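## Task

Get the 9-volt battery into the pedal bin, then leave the lid free so it ends up shut.

## Robot and tools

Robot: two arms, left_arm and right_arm, each ending in a two-finger gripper. The fingers extend along the gripper's +z axis and close along its y axis. end_effector_position is the point between the pads, roughly 1 cm short of the fingertips.

Frames: the scene frame has its origin at table height, halfway between the two nominal bases; +x points out over the table, +z up, +y toward left_arm. Arm names do not match image left/right. Calibrated bases in the scene frame: left_arm at (+0.044, +0.354, 0) m, quat_wxyz (+1.000, 0, 0, -0.012); right_arm at (+0.042, -0.329, 0) m, quat_wxyz (+1.000, 0, 0, +0.021). Each arm's hand positions, quaternions, Hand target and its wrist camera pose are expressed in that arm's own base frame. Fixed cameras and the table use the scene frame. Reported hand poses may be off by a few centimetres, more at long reach.

Row format (used by execute_actions and move): 16 numbers, left_arm first then right_arm, each part being x, y, z, qw, qx, qy, qz, opening. x, y, z are an absolute target in metres in that arm's base frame; the quaternion is absolute, w first, same frame. Opening is absolute on a -1 (shut) to +1 (0.094 m wide) scale. Always fill both halves. To keep an arm still, resend the exact pose from the last result before it stopped, plus its wanted opening. To keep an orientation, repeat one fixed quaternion rather than copying the drifting reported one. A 0 opening is a real command, so resend the present one to leave a gripper alone.

execute_actions: actions is a list of actions; each action is a list of up to 15 rows, one row per 1/30 s step; fewer rows means the last one is held for the rest of the 0.5 s action. An empty list just reports state and images. A target more than 0.6 m from the gripper's current position, along any of its axes, gets the action refused for both arms. Every control step the command is clipped to 100 mm and 20 degrees from the measured pose, so one action may fall short; afterwards each arm heads for its Hand target line. cameras: list of camera names, null/omitted or ["all"] for all, [] for none.

move: target is one row or a list of up to 15 rows (absolute poses, no 0.6 m check). Straight-line paths from the Hand target, max 10 s total. speed: 0.002 to 0.5 m/s (default 0.25), rotation capped at twice that in rad/s; one value or one per target. blend: corner rounding radius in metres, default 0. opening_speed: fingers' rate, 0.2 or more per second on the -1..+1 scale; use a low value on fragile items. blocking=false returns after about 0.5 s while motion continues; a new move replaces it. Paths ignore obstacles and the other arm; faster moves lag, stray and hit harder. Avoid routing a gripper close to its own base. The result adds a move: line (done, off_target, moving, held, fault, and limits=paced when the command was clipped or limits=held when steps were withheld). done or off_target says nothing about contact.

wait: seconds from 0 to 10; arms keep their last command. stop: brakes a running move. zoom_image: camera (cam_head_left, cam_head_right, cam_left_wrist, cam_right_wrist) and region [x0, y0, x1, y1] in pixels, origin top-left, at most 504 by 504. finished_scene: scene = the current scene's number; irreversible, call only once the goal holds without the robot.

Result lines: end_effector_position and end_effector_quat_wxyz per arm; Hand target (shown only when an arm is more than 2 mm or 1 degree off its command); Tool commands; grip_measured (measured opening on the command scale); Joint positions (last number is finger gap in metres); Joint velocities ("within noise" when negligible); joint torques (include gravity, positive toward larger joint value, numbers 1 to 3 wrap at ±28 N m); step readings of positions during actions; MOTOR HOT at 75 °C. At 90 °C an over-temperature fault folds that arm and idles it for the scene; at 100 °C it drops. Holding loads, stretched arms and pushing at unreachable poses heat motors. Images are 672x504 each.

Joint ranges (rad): waist -2.618 to 3.054, shoulder 0 to 3.142, elbow 0 to 3.142 (straight at 2.901), wrist pitch and yaw -1.571 to 1.571, wrist roll -2.094 to 2.094.

Gripping: empty, grip_measured reads up to about 1.6 mm too wide. Squeezing a hard part, it reads up to about 3 mm (0.064) under the part's width, more for small or round parts. Full force starts about 0.05 below the reading at first contact (0.11 or more for small or round items). To release, command well above grip_measured. Pads push about 50 to 64 N each. Resting arms can sit a centimetre or more off command from friction and weight, which is not evidence of contact.

Avoid: knowing that anything left off the table fails the task; dropping items, opening on a moving part, slams, hard hits, strong presses and arm-on-arm contact. Held parts may occasionally be tugged and loose ones pushed. The bin's lid must end up closed, so keep nothing, arm included, in its way.

Each tool is called in YAML: its name, and indented under it one key for each argument.

## Session

execute_actions:
  actions: []

Scene clock: 0.00 s.
left_arm: end_effector_position=(+0.3991, -0.0279, +0.1381) grip_measured=+1.000 end_effector_quat_wxyz=(+0.632, +0.030, +0.773, -0.048) | right_arm: end_effector_position=(+0.4011, -0.0102, +0.1186) grip_measured=+1.000 end_effector_quat_wxyz=(+0.608, +0.041, +0.793, -0.018)
Joint positions: left_arm=[-0.04 1.481 0.359 0.925 0.073 -0.023 0.094] | right_arm=[0.012 1.52 0.371 0.884 0.091 0.047 0.094]
Joint velocities: within noise
Joint torques (N m): no reading
Motor temperatures (°C): left_arm=[25 30 28 25 24 22 22] | right_arm=[22 28 31 23 19 22 23]
Heat: left arm: 30 °C; right arm: 31 °C.
Hand target: left_arm +0.4001, -0.0280, +0.1414; +0.635, +0.030, +0.770, -0.048 | right_arm +0.4035, -0.0103, +0.1264; +0.617, +0.042, +0.786, -0.018
Tool commands: left_gripper/opening=+1.0 right_gripper/opening=+1.0

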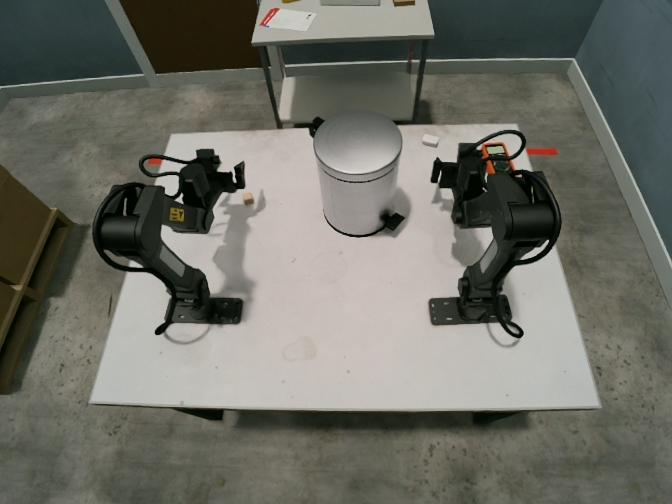

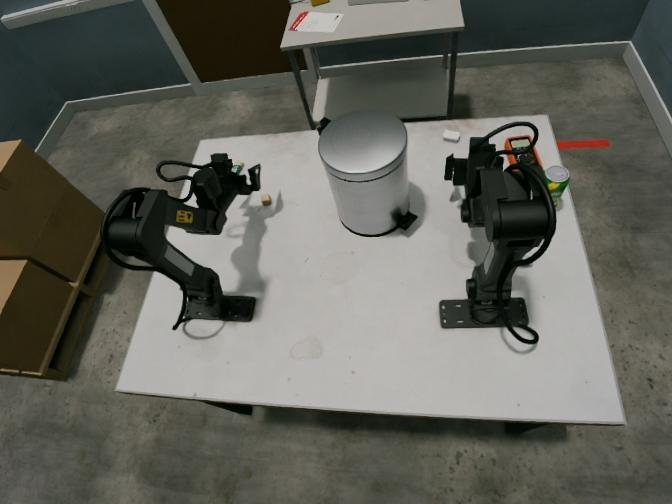

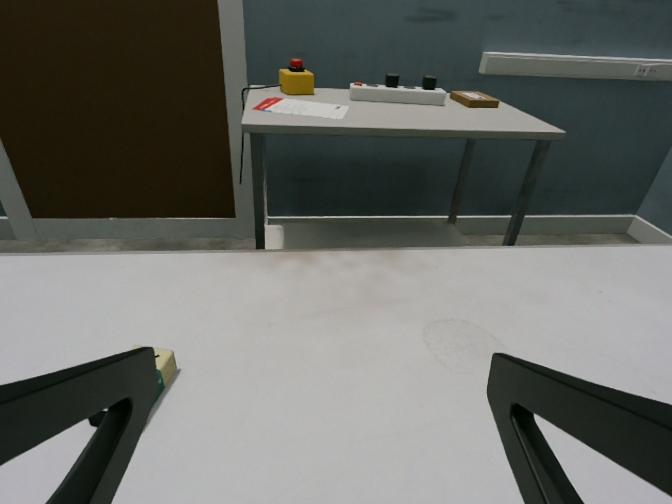

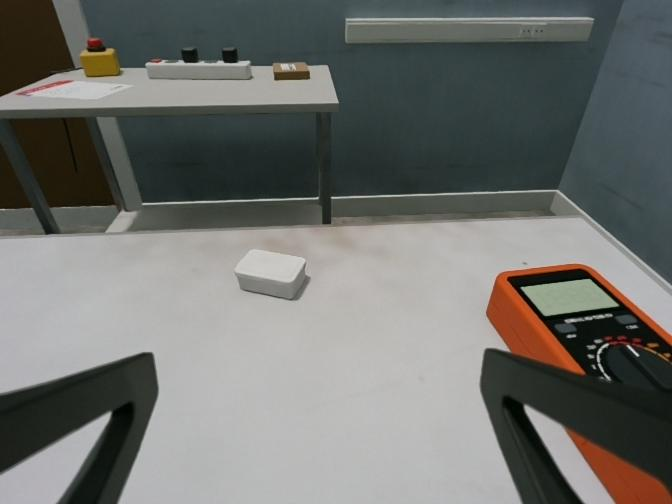

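zoom_image:
  camera: "cam_head_right"
  region: [180, 100, 440, 260]

zoom_image:
  camera: "cam_left_wrist"
  region: [60, 310, 240, 460]

zoom_image:
  camera: "cam_head_left"
  region: [280, 100, 540, 260]

Scaled by 1.938.

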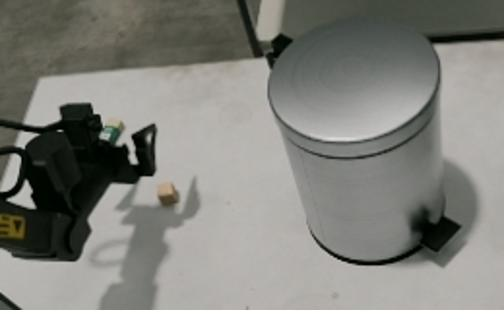

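Scaled by 2.800.

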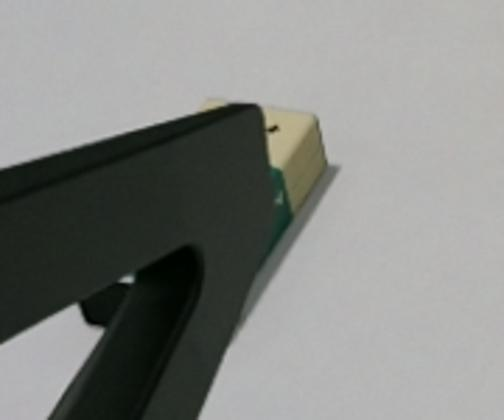

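Scaled by 1.938.

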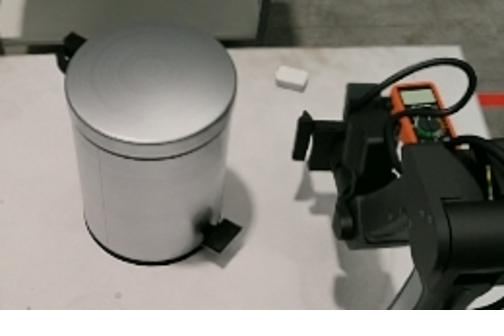

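move:
  target: [0.36,0.0,0.26,0.40,0.0,0.917,0.0,1,0.30,-0.04,0.2,0.40,0,0.917,0,1]

Scene clock: 33.80 s.
left_arm: end_effector_position=(+0.3585, -0.0034, +0.2524) grip_measured=+1.000 end_effector_quat_wxyz=(+0.397, +0.000, +0.918, -0.006) | right_arm: end_effector_position=(+0.2967, -0.0397, +0.1887) grip_measured=+1.000 end_effector_quat_wxyz=(+0.390, +0.003, +0.921, -0.001)
Joint positions: left_arm=[-0.011 1.228 1.209 -0.735 0.003 -0.012 0.094] | right_arm=[-0.232 0.978 0.836 -0.642 -0.162 -0.157 0.094]
Joint torques (N m): left_arm=[0.55 -3.6 8.85 1.42 -0.04 0.1] | right_arm=[-0.38 -1.92 8.08 1.43 -0.21 -0.1]
Motor temperatures (°C): left_arm=[25 30 30 29 24 22 22] | right_arm=[22 29 32 28 19 22 23]
Hand target: left_arm +0.3599, -0.0001, +0.2599; +0.400, +0.000, +0.916, +0.000 | right_arm +0.2998, -0.0400, +0.1999; +0.400, +0.000, +0.917, +0.000
Off the commanded pose: left_arm 0.009 m, 1 deg | right_arm 0.012 m, 1 deg.
move: off_target (right_arm)
camera_calibration:
cam_left_wrist: T_world_to_cam=[[0.0173429, -0.999175, 0.0367284, -0.0217602], [-0.876965, -0.032845, -0.479431, 0.471685], [0.480242, -0.0238948, -0.876811, 0.154949], [0, 0, 0, 1]]
cam_right_wrist: T_world_to_cam=[[-0.0264229, -0.999026, 0.035343, -0.0440118], [-0.878667, 0.00635064, -0.477393, 0.388796], [0.476704, -0.0436689, -0.877979, 0.128655], [0, 0, 0, 1]]

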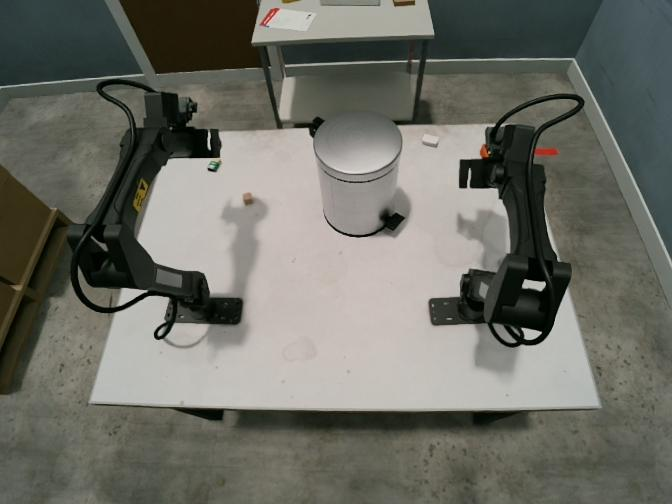

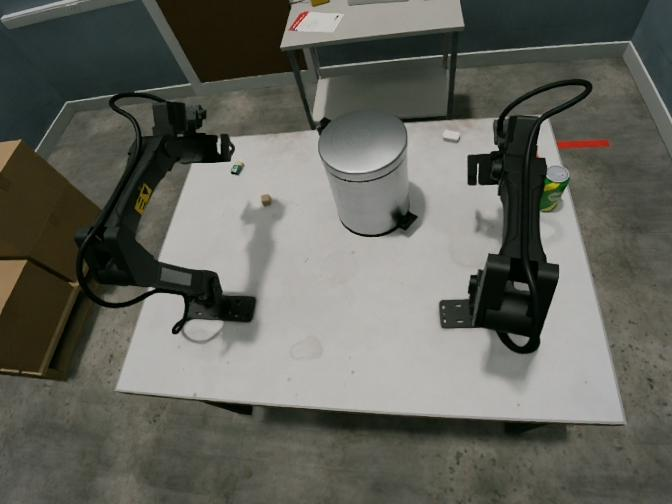

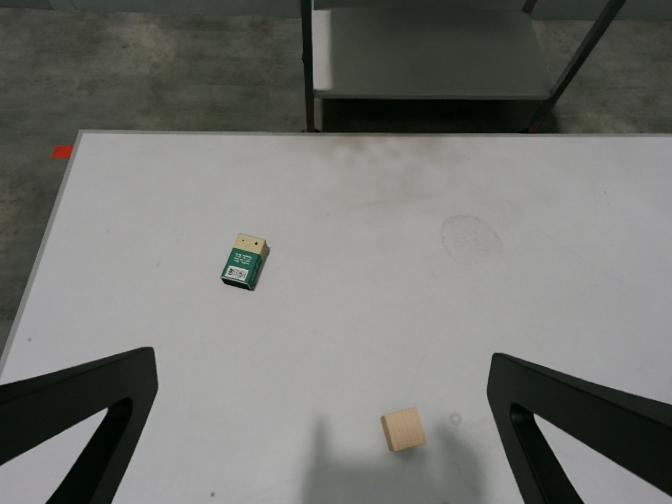

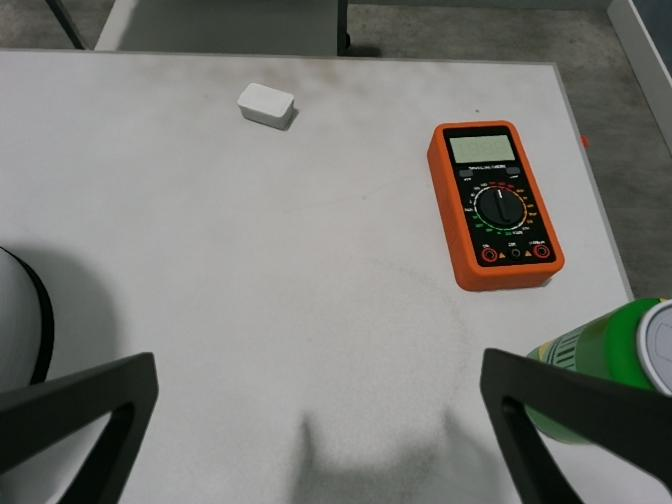

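zoom_image:
  camera: "cam_left_wrist"
  region: [200, 220, 290, 300]

zoom_image:
  camera: "cam_right_wrist"
  region: [220, 70, 320, 140]

Scaled by 5.600.

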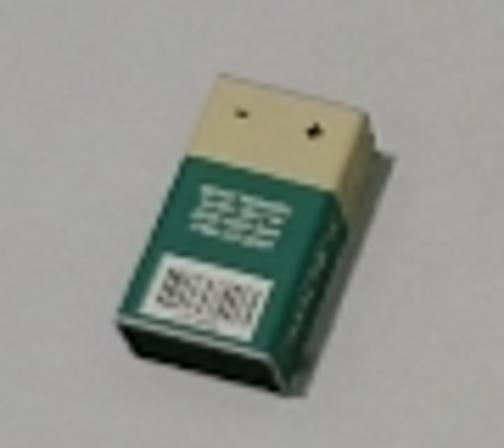

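Scaled by 5.040.

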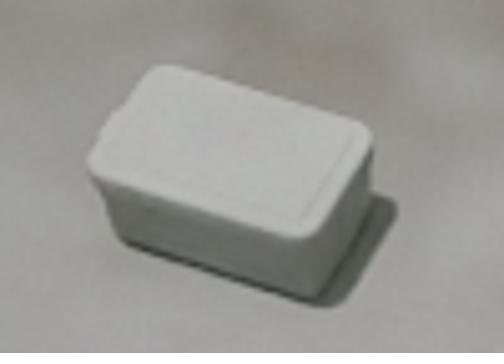

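move:
  target: [0.515,0.076,0.09,0.258,0.0758,0.963,-0.0203,1,0.30,-0.04,0.2,0.40,0,0.917,0,-1]
  cameras: ["cam_left_wrist","cam_head_right"]

Scene clock: 55.50 s.
left_arm: end_effector_position=(+0.5119, +0.0756, +0.0892) grip_measured=+1.000 end_effector_quat_wxyz=(+0.259, +0.072, +0.963, -0.016) | right_arm: end_effector_position=(+0.2966, -0.0396, +0.1886) grip_measured=-0.996 end_effector_quat_wxyz=(+0.389, +0.003, +0.921, -0.001)
Joint positions: left_arm=[0.202 2.087 1.674 -0.658 0.166 0.308 0.094] | right_arm=[-0.232 0.978 0.836 -0.643 -0.162 -0.158 0]
Joint torques (N m): left_arm=[0.21 -10.74 8.42 1.01 0.21 0.09] | right_arm=[-0.36 -1.91 8.1 1.42 -0.2 -0.03]
Hand target: left_arm +0.5150, +0.0759, +0.0901; +0.259, +0.076, +0.963, -0.020 | right_arm +0.2998, -0.0399, +0.1999; +0.400, +0.000, +0.917, +0.000
Off the commanded pose: left_arm 0.003 m, 1 deg | right_arm 0.012 m, 1 deg.
move: off_target (right_arm)
camera_calibration:
cam_left_wrist: T_world_to_cam=[[-0.117619, -0.992988, 0.0118455, 0.131421], [-0.971671, 0.112615, -0.207784, 0.543823], [0.204993, -0.0359492, -0.978103, 0.0909623], [0, 0, 0, 1]]
Images, in order: cam_head_right, cam_left_wrist.

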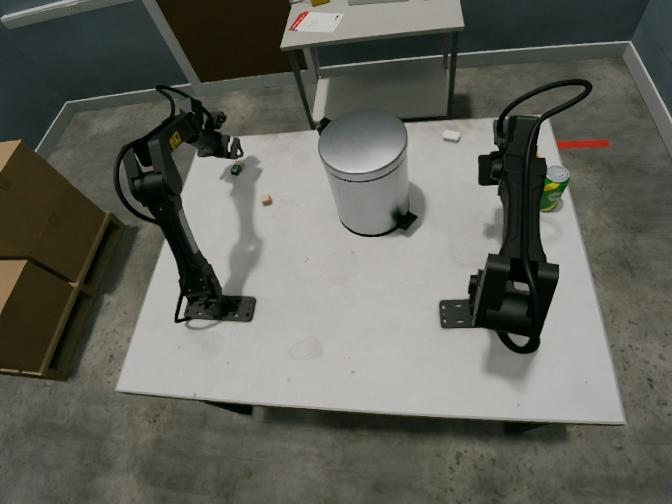

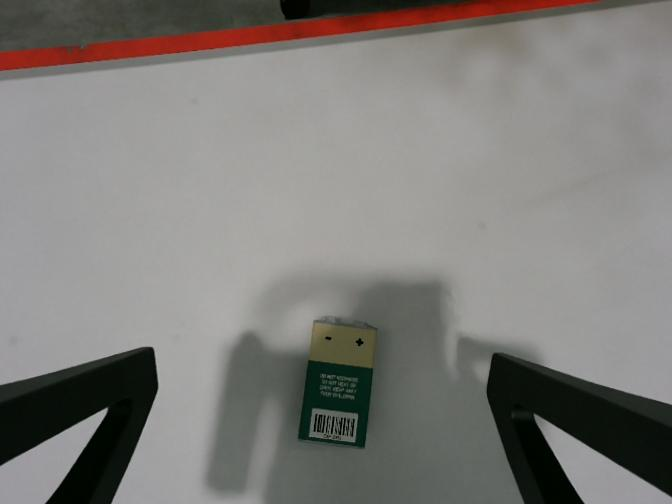

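move:
  target:
    - [0.507,0.072,0.05,0.2566,0.1261,0.9576,-0.0338,1,0.30,-0.04,0.2,0.40,0,0.917,0,-1]
    - [0.507,0.072,0.016,0.2566,0.1261,0.9576,-0.0338,1,0.30,-0.04,0.2,0.40,0,0.917,0,-1]
  cameras: ["cam_left_wrist"]
  speed: 0.12

Scene clock: 66.80 s.
left_arm: end_effector_position=(+0.5095, +0.0717, +0.0303) grip_measured=+1.000 end_effector_quat_wxyz=(+0.264, +0.125, +0.956, -0.026) | right_arm: end_effector_position=(+0.2965, -0.0395, +0.1885) grip_measured=-0.996 end_effector_quat_wxyz=(+0.389, +0.003, +0.921, -0.001)
Joint positions: left_arm=[0.214 2.147 1.522 -0.453 0.221 0.418 0.094] | right_arm=[-0.232 0.978 0.836 -0.643 -0.162 -0.158 0]
Joint torques (N m): left_arm=[0.5 -10.1 4.85 1.33 0.24 0.09] | right_arm=[-0.38 -1.95 8.12 1.41 -0.2 -0.06]
Hand target: left_arm +0.5066, +0.0719, +0.0163; +0.257, +0.126, +0.958, -0.034 | right_arm +0.2998, -0.0399, +0.1999; +0.400, +0.000, +0.917, +0.000
Off the commanded pose: left_arm 0.015 m, 1 deg | right_arm 0.012 m, 1 deg.
move: off_target (left_arm, right_arm)
camera_calibration:
cam_left_wrist: T_world_to_cam=[[-0.225125, -0.974325, 0.00295489, 0.181612], [-0.95082, 0.21903, -0.219016, 0.511803], [0.212746, -0.0521155, -0.975717, 0.0308226], [0, 0, 0, 1]]
Images, in order: cam_left_wrist.

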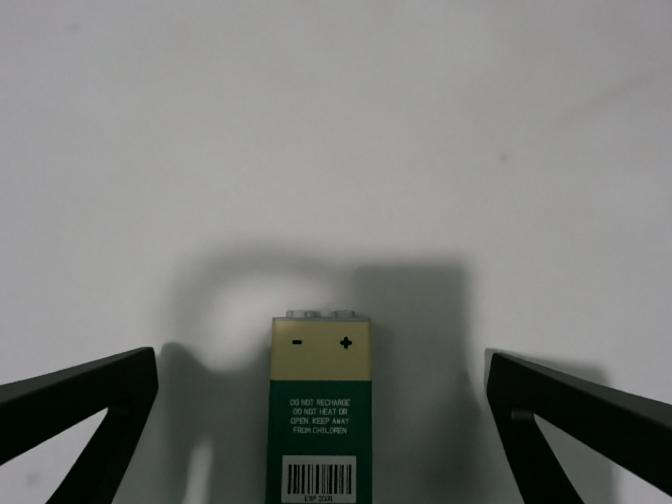

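move:
  target:
    - [0.498,0.074,0.008,0.2566,0.1261,0.9576,-0.0338,1,0.30,-0.04,0.2,0.40,0,0.917,0,-1]
  cameras: ["cam_left_wrist"]
  speed: 0.08

Scene clock: 82.07 s.
left_arm: end_effector_position=(+0.5126, +0.0727, +0.0258) grip_measured=+1.000 end_effector_quat_wxyz=(+0.283, +0.129, +0.950, -0.029) | right_arm: end_effector_position=(+0.2965, -0.0395, +0.1885) grip_measured=-0.996 end_effector_quat_wxyz=(+0.389, +0.003, +0.921, -0.001)
Joint positions: left_arm=[0.222 2.147 1.481 -0.377 0.245 0.426 0.094] | right_arm=[-0.232 0.978 0.836 -0.643 -0.162 -0.158 0]
Joint torques (N m): left_arm=[0.51 -11.32 3.52 1.02 0.1 0.09] | right_arm=[-0.38 -1.95 8.08 1.42 -0.2 -0.05]
Hand target: left_arm +0.4981, +0.0737, +0.0085; +0.257, +0.126, +0.958, -0.034 | right_arm +0.2998, -0.0400, +0.1999; +0.400, +0.000, +0.917, +0.000
Off the commanded pose: left_arm 0.023 m, 3 deg | right_arm 0.012 m, 1 deg.
move: off_target (left_arm, right_arm)
camera_calibration:
cam_left_wrist: T_world_to_cam=[[-0.234434, -0.972128, 0.00270907, 0.187935], [-0.939324, 0.225803, -0.25823, 0.508127], [0.250421, -0.0630825, -0.96608, 0.00710169], [0, 0, 0, 1]]
Images, in order: cam_left_wrist.

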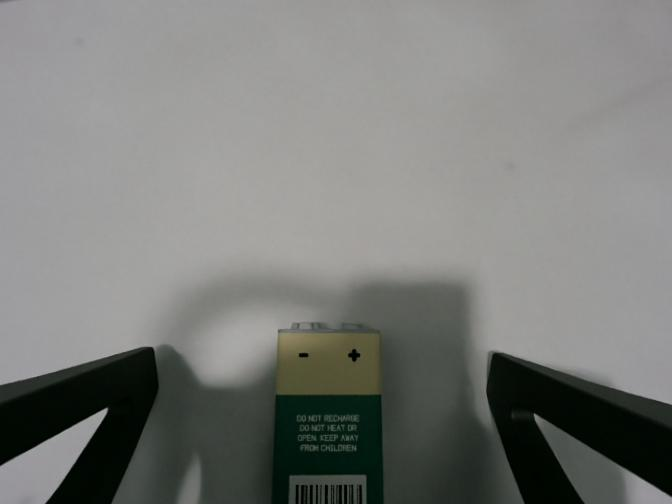

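move:
  target:
    - [0.475,0.076,0.05,0.2566,0.1261,0.9576,-0.0338,1,0.30,-0.04,0.2,0.40,0,0.917,0,-1]
    - [0.496,0.074,0.008,0.2566,0.1261,0.9576,-0.0338,1,0.30,-0.04,0.2,0.40,0,0.917,0,-1]
  cameras: ["cam_left_wrist"]
  speed: 0.12

Scene clock: 87.43 s.
left_arm: end_effector_position=(+0.4967, +0.0784, +0.0257) grip_measured=+1.000 end_effector_quat_wxyz=(+0.273, +0.127, +0.953, -0.027) | right_arm: end_effector_position=(+0.2965, -0.0395, +0.1885) grip_measured=-0.996 end_effector_quat_wxyz=(+0.389, +0.003, +0.921, -0.001)
Joint positions: left_arm=[0.239 2.108 1.43 -0.389 0.24 0.441 0.094] | right_arm=[-0.232 0.978 0.836 -0.643 -0.162 -0.158 0]
Joint torques (N m): left_arm=[-0.8 -8.21 6.16 1.17 0.12 -0.06] | right_arm=[-0.38 -1.88 8.12 1.42 -0.19 -0.04]
Hand target: left_arm +0.4952, +0.0739, +0.0083; +0.257, +0.126, +0.958, -0.034 | right_arm +0.2998, -0.0400, +0.1999; +0.400, +0.000, +0.917, +0.000
Off the commanded pose: left_arm 0.018 m, 2 deg | right_arm 0.012 m, 1 deg.
move: off_target (left_arm, right_arm)
camera_calibration:
cam_left_wrist: T_world_to_cam=[[-0.229083, -0.973406, 0.00101965, 0.187215], [-0.945807, 0.222339, -0.236675, 0.494875], [0.230154, -0.0551825, -0.971588, 0.0208693], [0, 0, 0, 1]]
Images, in order: cam_left_wrist.

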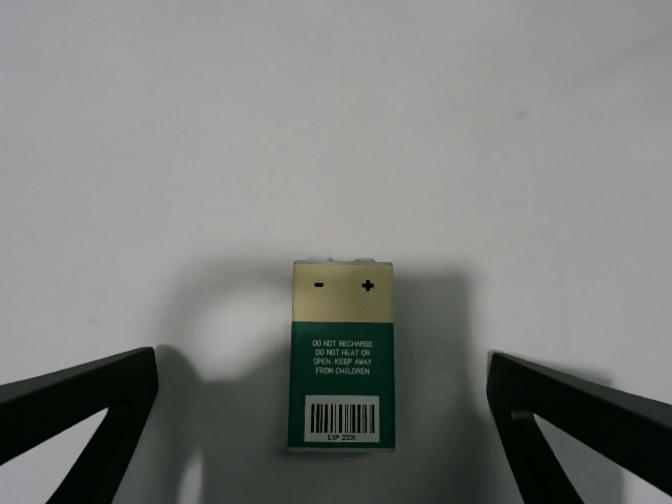

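move:
  target:
    - [0.496,0.068,-0.004,0.2566,0.1261,0.9576,-0.0338,1,0.30,-0.04,0.2,0.40,0,0.917,0,-1]
  cameras: ["cam_left_wrist"]
  speed: 0.12

Scene clock: 97.03 s.
left_arm: end_effector_position=(+0.5068, +0.0727, +0.0261) grip_measured=+1.000 end_effector_quat_wxyz=(+0.290, +0.128, +0.948, -0.027) | right_arm: end_effector_position=(+0.2965, -0.0395, +0.1885) grip_measured=-0.996 end_effector_quat_wxyz=(+0.389, +0.003, +0.921, -0.001)
Joint positions: left_arm=[0.226 2.119 1.43 -0.34 0.247 0.424 0.094] | right_arm=[-0.232 0.978 0.836 -0.643 -0.162 -0.158 0]
Joint torques (N m): left_arm=[-0.9 -8.17 4.04 1.2 0 -0.01] | right_arm=[-0.4 -1.92 8.1 1.4 -0.2 -0.04]
Hand target: left_arm +0.4948, +0.0679, -0.0028; +0.257, +0.126, +0.958, -0.034 | right_arm +0.2998, -0.0400, +0.1999; +0.400, +0.000, +0.917, +0.000
Off the commanded pose: left_arm 0.032 m, 4 deg | right_arm 0.012 m, 1 deg.
move: off_target (left_arm, right_arm)
camera_calibration:
cam_left_wrist: T_world_to_cam=[[-0.231492, -0.972836, -0.00144424, 0.185213], [-0.936305, 0.223201, -0.271135, 0.501803], [0.264092, -0.0614131, -0.96254, 0.00166764], [0, 0, 0, 1]]
Images, in order: cam_left_wrist.

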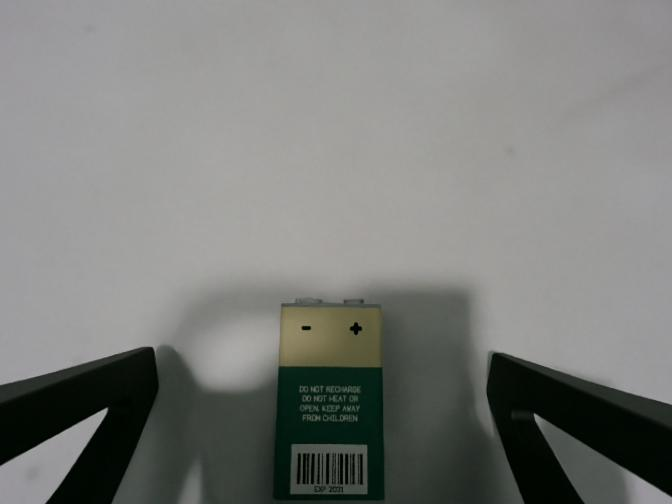

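move:
  target:
    - [0.475,0.07,0.045,0.2566,0.1261,0.9576,-0.0338,1,0.30,-0.04,0.2,0.40,0,0.917,0,-1]
    - [0.498,0.0685,0.016,0.2566,0.1261,0.9576,-0.0338,1,0.30,-0.04,0.2,0.40,0,0.917,0,-1]
  cameras: ["cam_left_wrist"]
  speed: 0.12

Scene clock: 103.17 s.
left_arm: end_effector_position=(+0.4945, +0.0715, +0.0260) grip_measured=+1.000 end_effector_quat_wxyz=(+0.264, +0.127, +0.956, -0.029) | right_arm: end_effector_position=(+0.2965, -0.0395, +0.1885) grip_measured=-0.996 end_effector_quat_wxyz=(+0.389, +0.003, +0.921, -0.001)
Joint positions: left_arm=[0.223 2.104 1.435 -0.413 0.231 0.43 0.094] | right_arm=[-0.232 0.978 0.836 -0.643 -0.162 -0.158 0]
Joint torques (N m): left_arm=[-0.66 -8.79 7.23 1.15 0.14 -0.08] | right_arm=[-0.38 -1.94 8.09 1.42 -0.2 -0.05]
Hand target: left_arm +0.4976, +0.0684, +0.0162; +0.257, +0.126, +0.958, -0.034 | right_arm +0.2999, -0.0400, +0.1999; +0.400, +0.000, +0.917, +0.000
Off the commanded pose: left_arm 0.011 m, 1 deg | right_arm 0.012 m, 1 deg.
move: off_target (left_arm, right_arm)
camera_calibration:
cam_left_wrist: T_world_to_cam=[[-0.230288, -0.973101, 0.00644275, 0.180468], [-0.949739, 0.223307, -0.219383, 0.495804], [0.212043, -0.0566403, -0.975618, 0.030517], [0, 0, 0, 1]]
Images, in order: cam_left_wrist.

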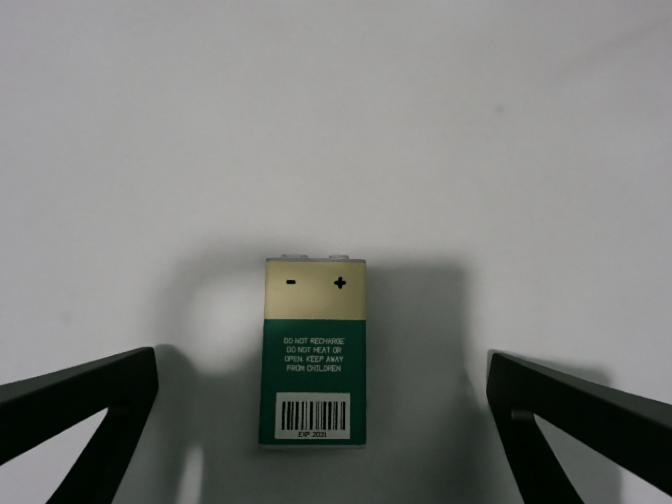

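move:
  target:
    - [0.498,0.0685,0.016,0.2566,0.1261,0.9576,-0.0338,-0.6,0.30,-0.04,0.2,0.40,0,0.917,0,-1]
  cameras: ["cam_left_wrist"]
  opening_speed: 0.7

Scene clock: 109.37 s.
left_arm: end_effector_position=(+0.4953, +0.0724, +0.0259) grip_measured=-0.460 end_effector_quat_wxyz=(+0.265, +0.127, +0.956, -0.026) | right_arm: end_effector_position=(+0.2964, -0.0395, +0.1885) grip_measured=-0.996 end_effector_quat_wxyz=(+0.389, +0.003, +0.921, -0.001)
Joint positions: left_arm=[0.223 2.105 1.435 -0.408 0.227 0.43 0.025] | right_arm=[-0.232 0.978 0.836 -0.643 -0.162 -0.158 0]
Joint torques (N m): left_arm=[-0.68 -8.87 7.17 1.12 0.18 -0.06] | right_arm=[-0.35 -1.94 8.06 1.41 -0.21 -0.06]
Hand target: left_arm +0.4977, +0.0685, +0.0162; +0.257, +0.126, +0.958, -0.034 | right_arm +0.2998, -0.0400, +0.1999; +0.400, +0.000, +0.917, +0.000
Off the commanded pose: left_arm 0.011 m, 1 deg | right_arm 0.012 m, 1 deg.
move: off_target (left_arm, right_arm)
camera_calibration:
cam_left_wrist: T_world_to_cam=[[-0.228548, -0.973531, 0.00191275, 0.180769], [-0.949567, 0.222489, -0.220955, 0.496335], [0.214681, -0.0523151, -0.975282, 0.0286179], [0, 0, 0, 1]]
Images, in order: cam_left_wrist.

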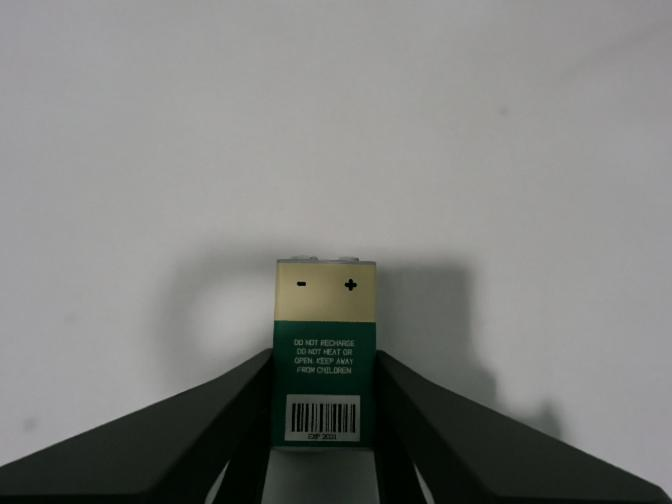

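move:
  target:
    - [0.48,0.07,0.1,0.2566,0.1261,0.9576,-0.0338,-0.6,0.30,-0.04,0.2,0.40,0,0.917,0,-1]
    - [0.36,-0.1,0.35,0.2904,0.2468,0.9212,-0.0778,-0.6,0.24,0.10,0.15,0.316,-0.3596,0.8682,0.1309,-1]
    - [0.17,-0.30,0.36,0.2667,0.4403,0.8459,-0.1388,-0.6,0.235,0.14,0.11,0.316,-0.3596,0.8682,0.1309,-1]
  blend: 0.04

Scene clock: 139.33 s.
left_arm: end_effector_position=(+0.1685, -0.2996, +0.3563) grip_measured=-0.460 end_effector_quat_wxyz=(+0.263, +0.446, +0.844, -0.140) | right_arm: end_effector_position=(+0.2341, +0.1387, +0.1114) grip_measured=-0.996 end_effector_quat_wxyz=(+0.314, -0.360, +0.869, +0.131)
Joint positions: left_arm=[-1.098 1.589 2.133 -1.514 -0.071 -0.105 0.025] | right_arm=[0.354 0.975 0.606 -0.555 -0.272 -0.34 0]
Joint torques (N m): left_arm=[-0.17 -4.86 6.9 1.21 -0.11 -0.08] | right_arm=[0.42 -1.7 5.12 1.45 -0.14 0.07]
Hand target: left_arm +0.1699, -0.2999, +0.3600; +0.267, +0.440, +0.846, -0.139 | right_arm +0.2349, +0.1400, +0.1100; +0.316, -0.360, +0.868, +0.131
Off the commanded pose: left_arm 0.004 m, 1 deg | right_arm 0.002 m, 0 deg.
move: done
camera_calibration:
cam_left_wrist: T_world_to_cam=[[-0.810142, -0.585823, 0.0219527, -0.0497031], [-0.566715, 0.773036, -0.285044, 0.465077], [0.150015, -0.243367, -0.958263, 0.349118], [0, 0, 0, 1]]
cam_right_wrist: T_world_to_cam=[[0.69617, -0.716914, 0.0371771, -0.0732739], [-0.653389, -0.654234, -0.380868, 0.323937], [0.297372, 0.240857, -0.923882, 0.106032], [0, 0, 0, 1]]

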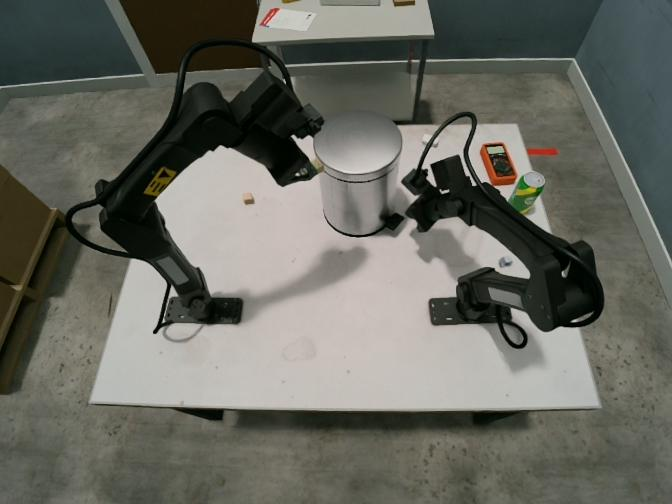

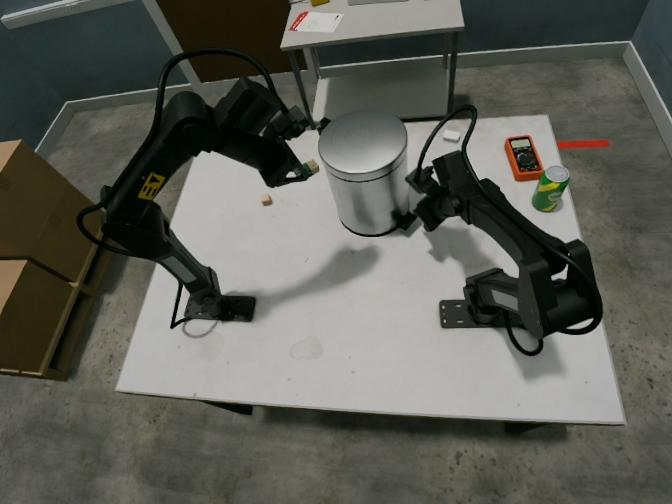

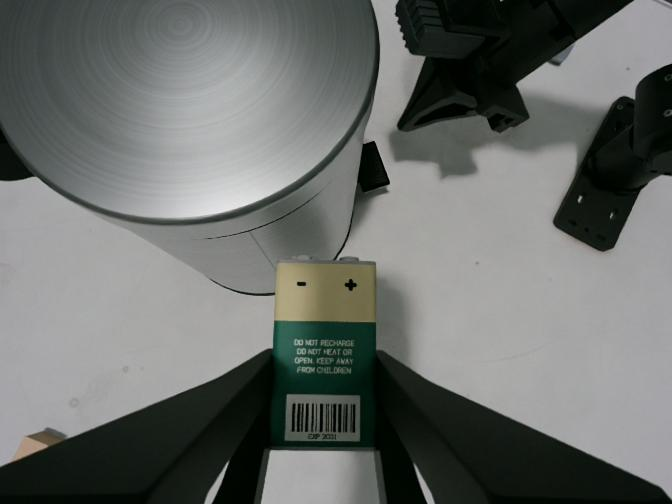

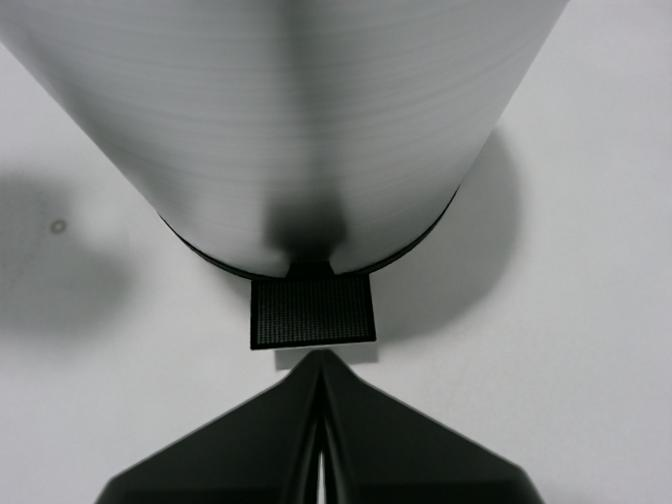

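move:
  target:
    - [0.17,-0.30,0.36,0.2667,0.4403,0.8459,-0.1388,-0.6,0.2545,0.161,0.06,0.316,-0.3596,0.8682,0.1309,-1]
    - [0.17,-0.30,0.36,0.2667,0.4403,0.8459,-0.1388,-0.6,0.2545,0.161,0.015,0.316,-0.3596,0.8682,0.1309,-1]
  speed: 0.1

Scene clock: 152.13 s.
left_arm: end_effector_position=(+0.1685, -0.2994, +0.3561) grip_measured=-0.460 end_effector_quat_wxyz=(+0.263, +0.445, +0.844, -0.139) | right_arm: end_effector_position=(+0.2437, +0.1550, +0.0208) grip_measured=-0.996 end_effector_quat_wxyz=(+0.294, -0.360, +0.875, +0.133)
Joint positions: left_arm=[-1.098 1.589 2.133 -1.515 -0.072 -0.105 0.025] | right_arm=[0.417 1.276 0.389 -0.065 -0.238 -0.286 0]
Joint torques (N m): left_arm=[-0.17 -4.83 6.89 1.23 -0.1 -0.08] | right_arm=[0.68 0.64 3.58 2.36 -0.03 0.06]
Hand target: left_arm +0.1699, -0.2999, +0.3600; +0.267, +0.440, +0.846, -0.139 | right_arm +0.2528, +0.1599, +0.0166; +0.313, -0.360, +0.869, +0.131
Off the commanded pose: left_arm 0.004 m, 1 deg | right_arm 0.014 m, 3 deg.
move: off_target (right_arm)
camera_calibration:
cam_left_wrist: T_world_to_cam=[[-0.809514, -0.586704, 0.0215889, -0.049769], [-0.567624, 0.772737, -0.284043, 0.464535], [0.149966, -0.242191, -0.958569, 0.349507], [0, 0, 0, 1]]
cam_right_wrist: T_world_to_cam=[[0.698002, -0.715859, 0.0184037, -0.0650753], [-0.667114, -0.659385, -0.346656, 0.309753], [0.260292, 0.229689, -0.937812, 0.0266018], [0, 0, 0, 1]]

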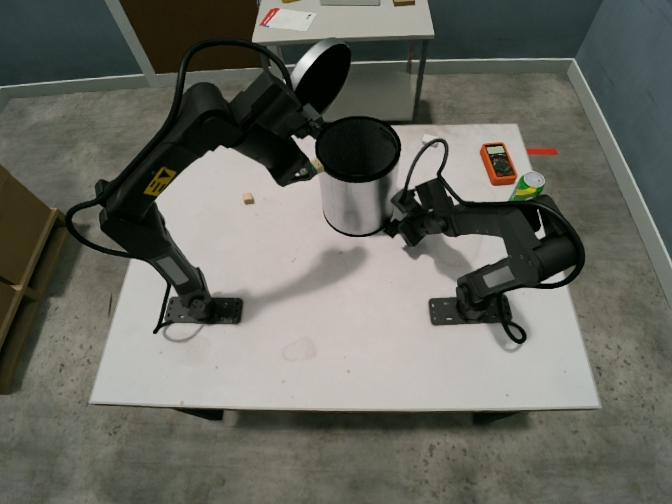

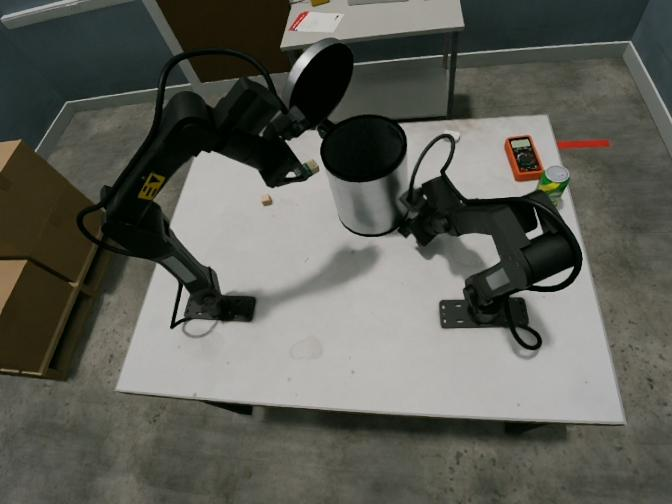

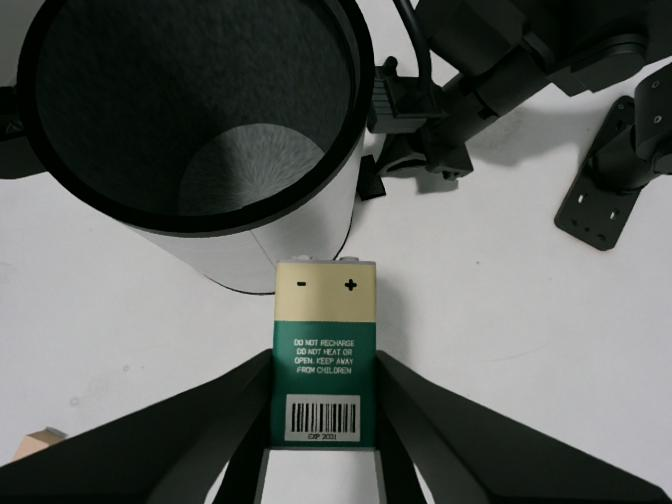

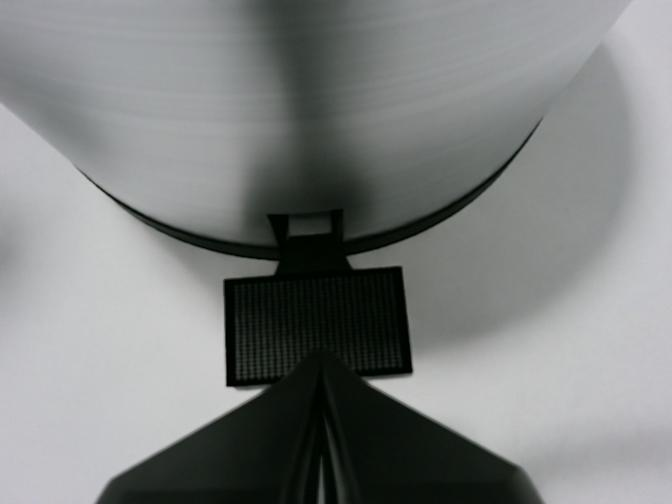

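move:
  target:
    - [0.29,-0.38,0.35,0.2667,0.4403,0.8459,-0.1388,-0.6,0.2545,0.161,0.015,0.316,-0.3596,0.8682,0.1309,-1]
    - [0.303,-0.40,0.27,0.2667,0.4403,0.8459,-0.1388,-0.6,0.2545,0.161,0.015,0.316,-0.3596,0.8682,0.1309,-1]
  speed: 0.2

Scene clock: 173.57 s.
left_arm: end_effector_position=(+0.3043, -0.3977, +0.2611) grip_measured=-0.460 end_effector_quat_wxyz=(+0.253, +0.437, +0.853, -0.130) | right_arm: end_effector_position=(+0.2445, +0.1552, +0.0212) grip_measured=-0.996 end_effector_quat_wxyz=(+0.296, -0.359, +0.875, +0.132)
Joint positions: left_arm=[-0.913 2.049 2.288 -1.233 0.019 0.028 0.025] | right_arm=[0.417 1.276 0.388 -0.059 -0.237 -0.286 0]
Joint torques (N m): left_arm=[-0.31 -13.18 4.83 1.52 0.08 0.1] | right_arm=[0.66 0.68 3.59 2.32 -0.04 0.05]
Hand target: left_arm +0.3029, -0.3998, +0.2700; +0.266, +0.440, +0.846, -0.139 | right_arm +0.2528, +0.1600, +0.0165; +0.314, -0.360, +0.869, +0.131
Off the commanded pose: left_arm 0.009 m, 2 deg | right_arm 0.013 m, 2 deg.
move: off_target (right_arm)
camera_calibration:
cam_left_wrist: T_world_to_cam=[[-0.795066, -0.606172, 0.0206512, -0.00734973], [-0.589952, 0.76499, -0.258353, 0.587598], [0.140808, -0.217591, -0.96583, 0.228682], [0, 0, 0, 1]]
cam_right_wrist: T_world_to_cam=[[0.697385, -0.716408, 0.0203442, -0.0653077], [-0.666118, -0.658383, -0.350455, 0.31028], [0.264463, 0.23085, -0.936359, 0.025499], [0, 0, 0, 1]]

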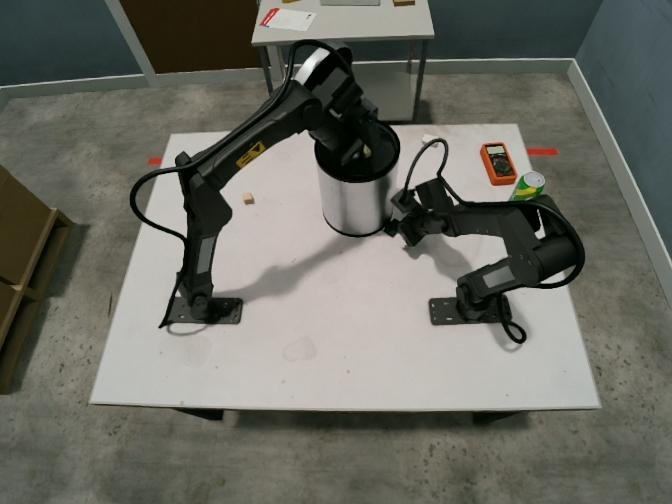

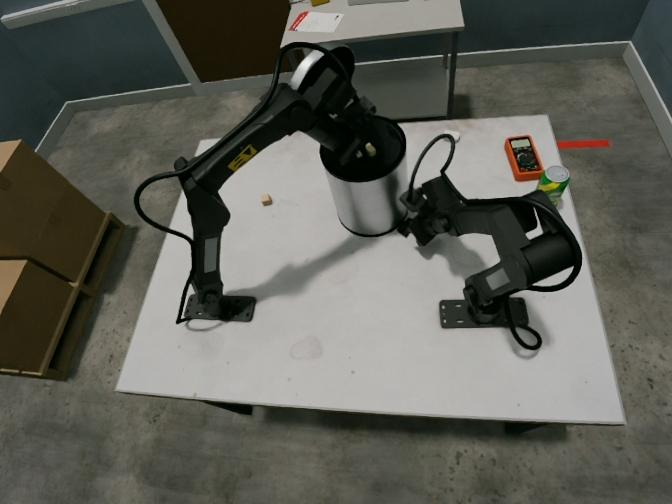

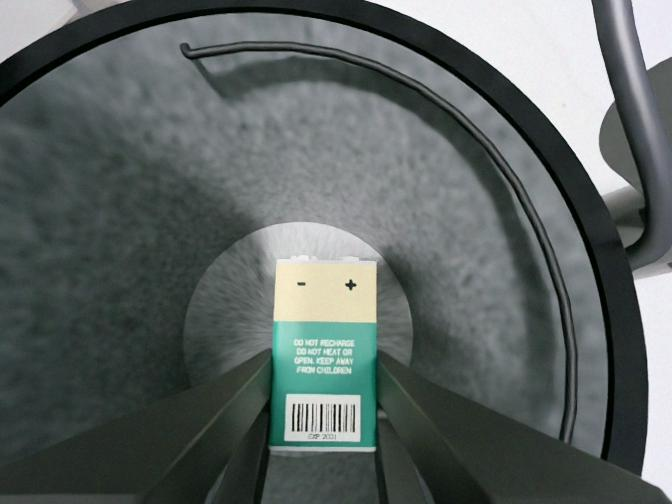

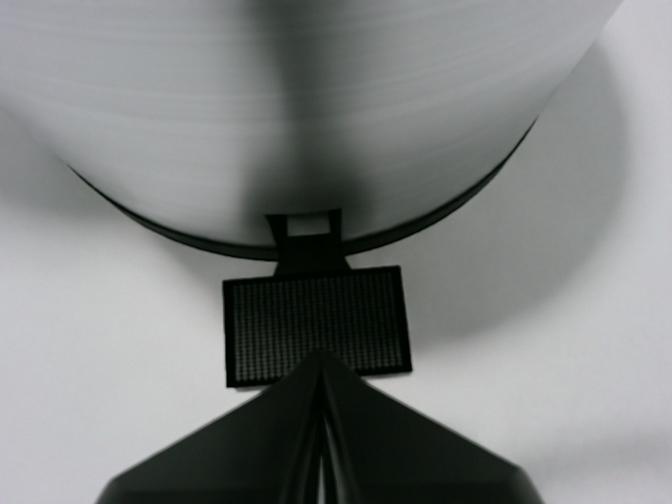

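move:
  target:
    - [0.303,-0.40,0.25,0.2667,0.4403,0.8459,-0.1388,-0.6,0.2545,0.161,0.015,0.316,-0.3596,0.8682,0.1309,-1]
    - [0.303,-0.40,0.25,0.2667,0.4403,0.8459,-0.1388,-0.1,0.2545,0.161,0.015,0.316,-0.3596,0.8682,0.1309,-1]
  cameras: ["cam_left_wrist"]

move:
  target:
    - [0.29,-0.38,0.36,0.2667,0.4403,0.8459,-0.1388,-0.1,0.2545,0.161,0.015,0.316,-0.3596,0.8682,0.1309,-1]
    - [0.17,-0.29,0.36,0.2667,0.4403,0.8459,-0.1388,-0.1,0.2545,0.161,0.015,0.316,-0.3596,0.8682,0.1309,-1]
  blend: 0.03

move:
  target: [0.17,-0.28,0.36,0.2667,0.4403,0.8459,-0.1388,-0.1,0.2445,0.155,0.075,0.316,-0.3596,0.8682,0.1309,-1]
  speed: 0.02

Scene clock: 183.73 s.
Off the commanded pose: left_arm 0.016 m, 3 deg | right_arm 0.013 m, 2 deg.
move: off_target (left_arm, right_arm); target 2's new opening was sent with left_arm's hand 0.016 m and 3 deg from that target
camera_calibration:
cam_left_wrist: T_world_to_cam=[[-0.795351, -0.605809, 0.0202976, -0.00646759], [-0.590739, 0.767194, -0.249881, 0.582923], [0.135808, -0.210733, -0.968064, 0.207137], [0, 0, 0, 1]]
Images, in order: cam_left_wrist.

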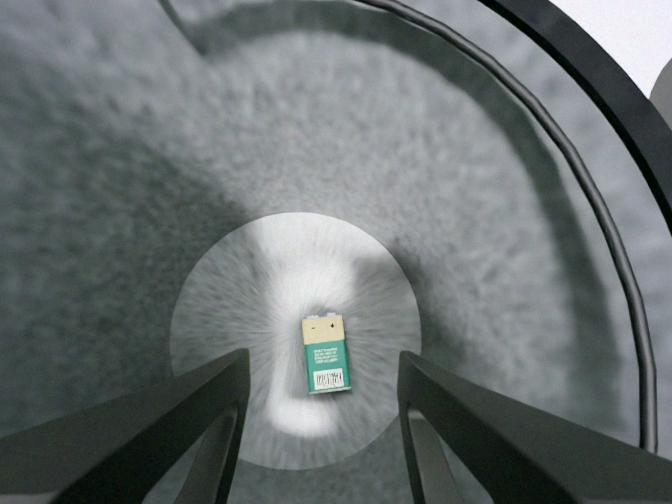

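Scene clock: 185.53 s.
Off the commanded pose: left_arm 0.005 m, 1 deg | right_arm 0.013 m, 2 deg.
move: off_target (right_arm)

Scene clock: 189.10 s.
left_arm: end_effector_position=(+0.1704, -0.2845, +0.3563) grip_measured=-0.102 end_effector_quat_wxyz=(+0.260, +0.441, +0.848, -0.135) | right_arm: end_effector_position=(+0.2377, +0.1518, +0.0602) grip_measured=-0.996 end_effector_quat_wxyz=(+0.297, -0.359, +0.875, +0.131)
Joint positions: left_arm=[-1.067 1.556 2.108 -1.531 -0.061 -0.089 0.042] | right_arm=[0.417 1.116 0.477 -0.307 -0.235 -0.286 0]
Joint torques (N m): left_arm=[0.62 -7.45 3.75 1.38 0 0.09] | right_arm=[0.23 -4.22 7.47 1.19 -0.1 0.01]
Hand target: left_arm +0.1699, -0.2800, +0.3601; +0.267, +0.440, +0.846, -0.139 | right_arm +0.2444, +0.1550, +0.0748; +0.316, -0.360, +0.868, +0.131
Off the commanded pose: left_arm 0.006 m, 1 deg | right_arm 0.017 m, 2 deg.
move: off_target (right_arm)
camera_calibration:
cam_left_wrist: T_world_to_cam=[[-0.802676, -0.596092, 0.0196595, -0.0426588], [-0.577536, 0.768616, -0.275104, 0.451495], [0.148877, -0.232173, -0.961213, 0.356959], [0, 0, 0, 1]]
cam_right_wrist: T_world_to_cam=[[0.696388, -0.717313, 0.022483, -0.0635794], [-0.666367, -0.657925, -0.35084, 0.317135], [0.266454, 0.229339, -0.936165, 0.0642946], [0, 0, 0, 1]]

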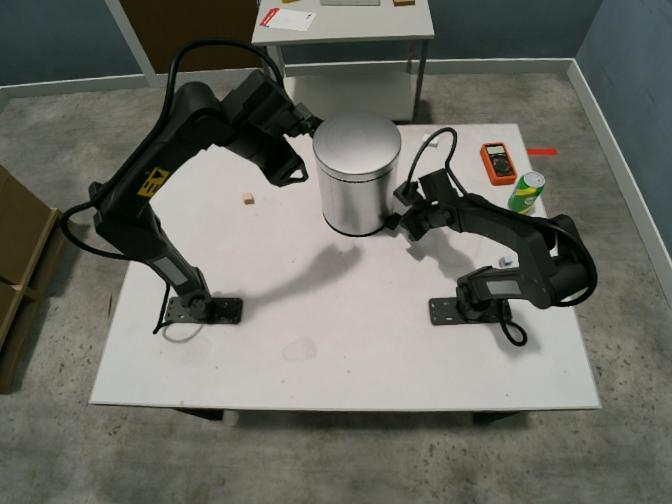

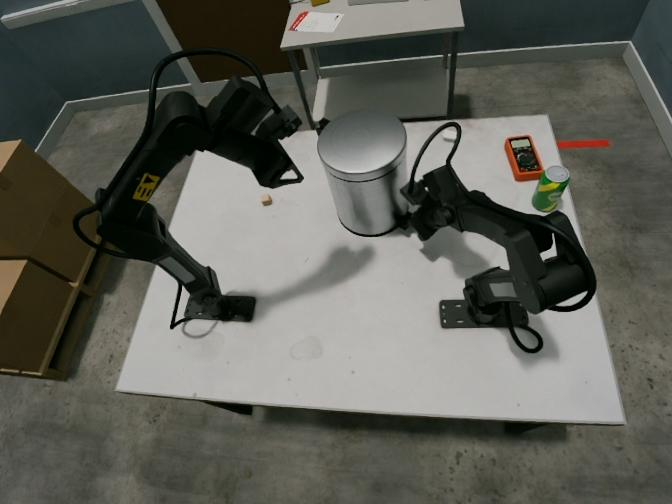

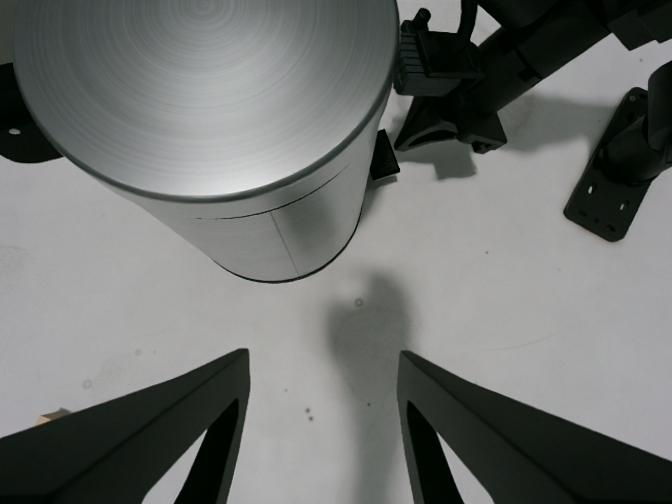

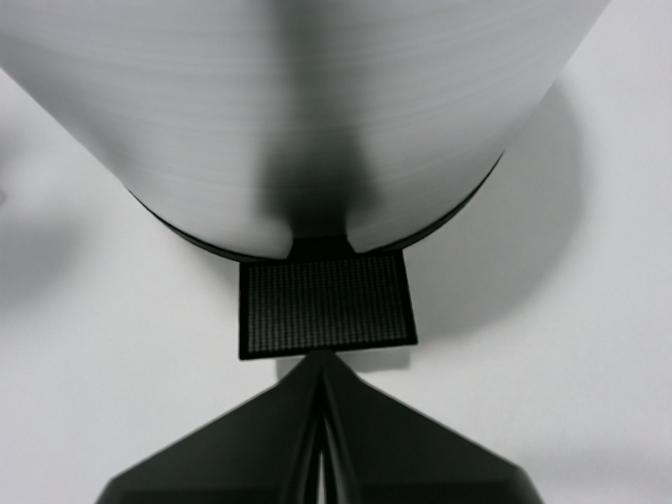

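move:
  target: [0.17,-0.28,0.36,0.2667,0.4403,0.8459,-0.1388,-0.1,0.21,0.12,0.13,0.316,-0.3596,0.8682,0.1309,-1]
  cameras: ["cam_head_right"]

finished_scene:
  scene: 1

Scene clock: 197.67 s.
left_arm: end_effector_position=(+0.1704, -0.2845, +0.3563) grip_measured=-0.102 end_effector_quat_wxyz=(+0.260, +0.441, +0.848, -0.135) | right_arm: end_effector_position=(+0.2074, +0.1179, +0.1188) grip_measured=-0.996 end_effector_quat_wxyz=(+0.304, -0.357, +0.874, +0.127)
Joint positions: left_arm=[-1.067 1.556 2.108 -1.531 -0.061 -0.089 0.042] | right_arm=[0.292 0.833 0.601 -0.728 -0.297 -0.39 0]
Joint torques (N m): left_arm=[0.59 -7.46 3.7 1.38 0.01 0.09] | right_arm=[-0.36 -1.36 7.58 1.17 -0.28 -0.03]
Hand target: left_arm +0.1699, -0.2800, +0.3601; +0.267, +0.440, +0.846, -0.139 | right_arm +0.2100, +0.1201, +0.1299; +0.316, -0.360, +0.868, +0.131
Off the commanded pose: left_arm 0.006 m, 1 deg | right_arm 0.012 m, 2 deg.
move: off_target (right_arm)
Images, in order: cam_head_right.

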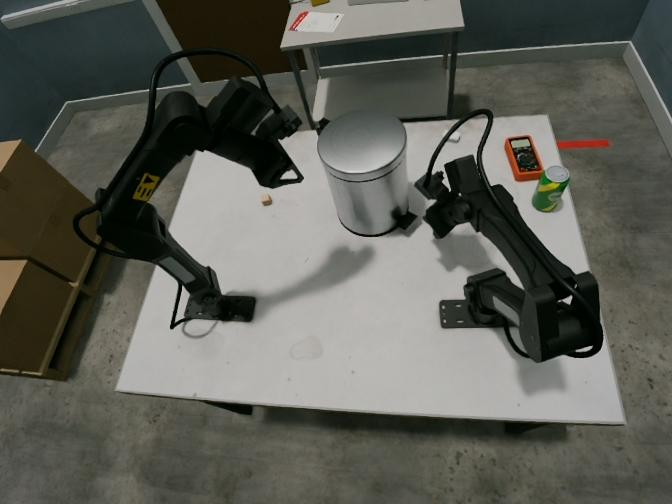

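The scene is finished: the task was done.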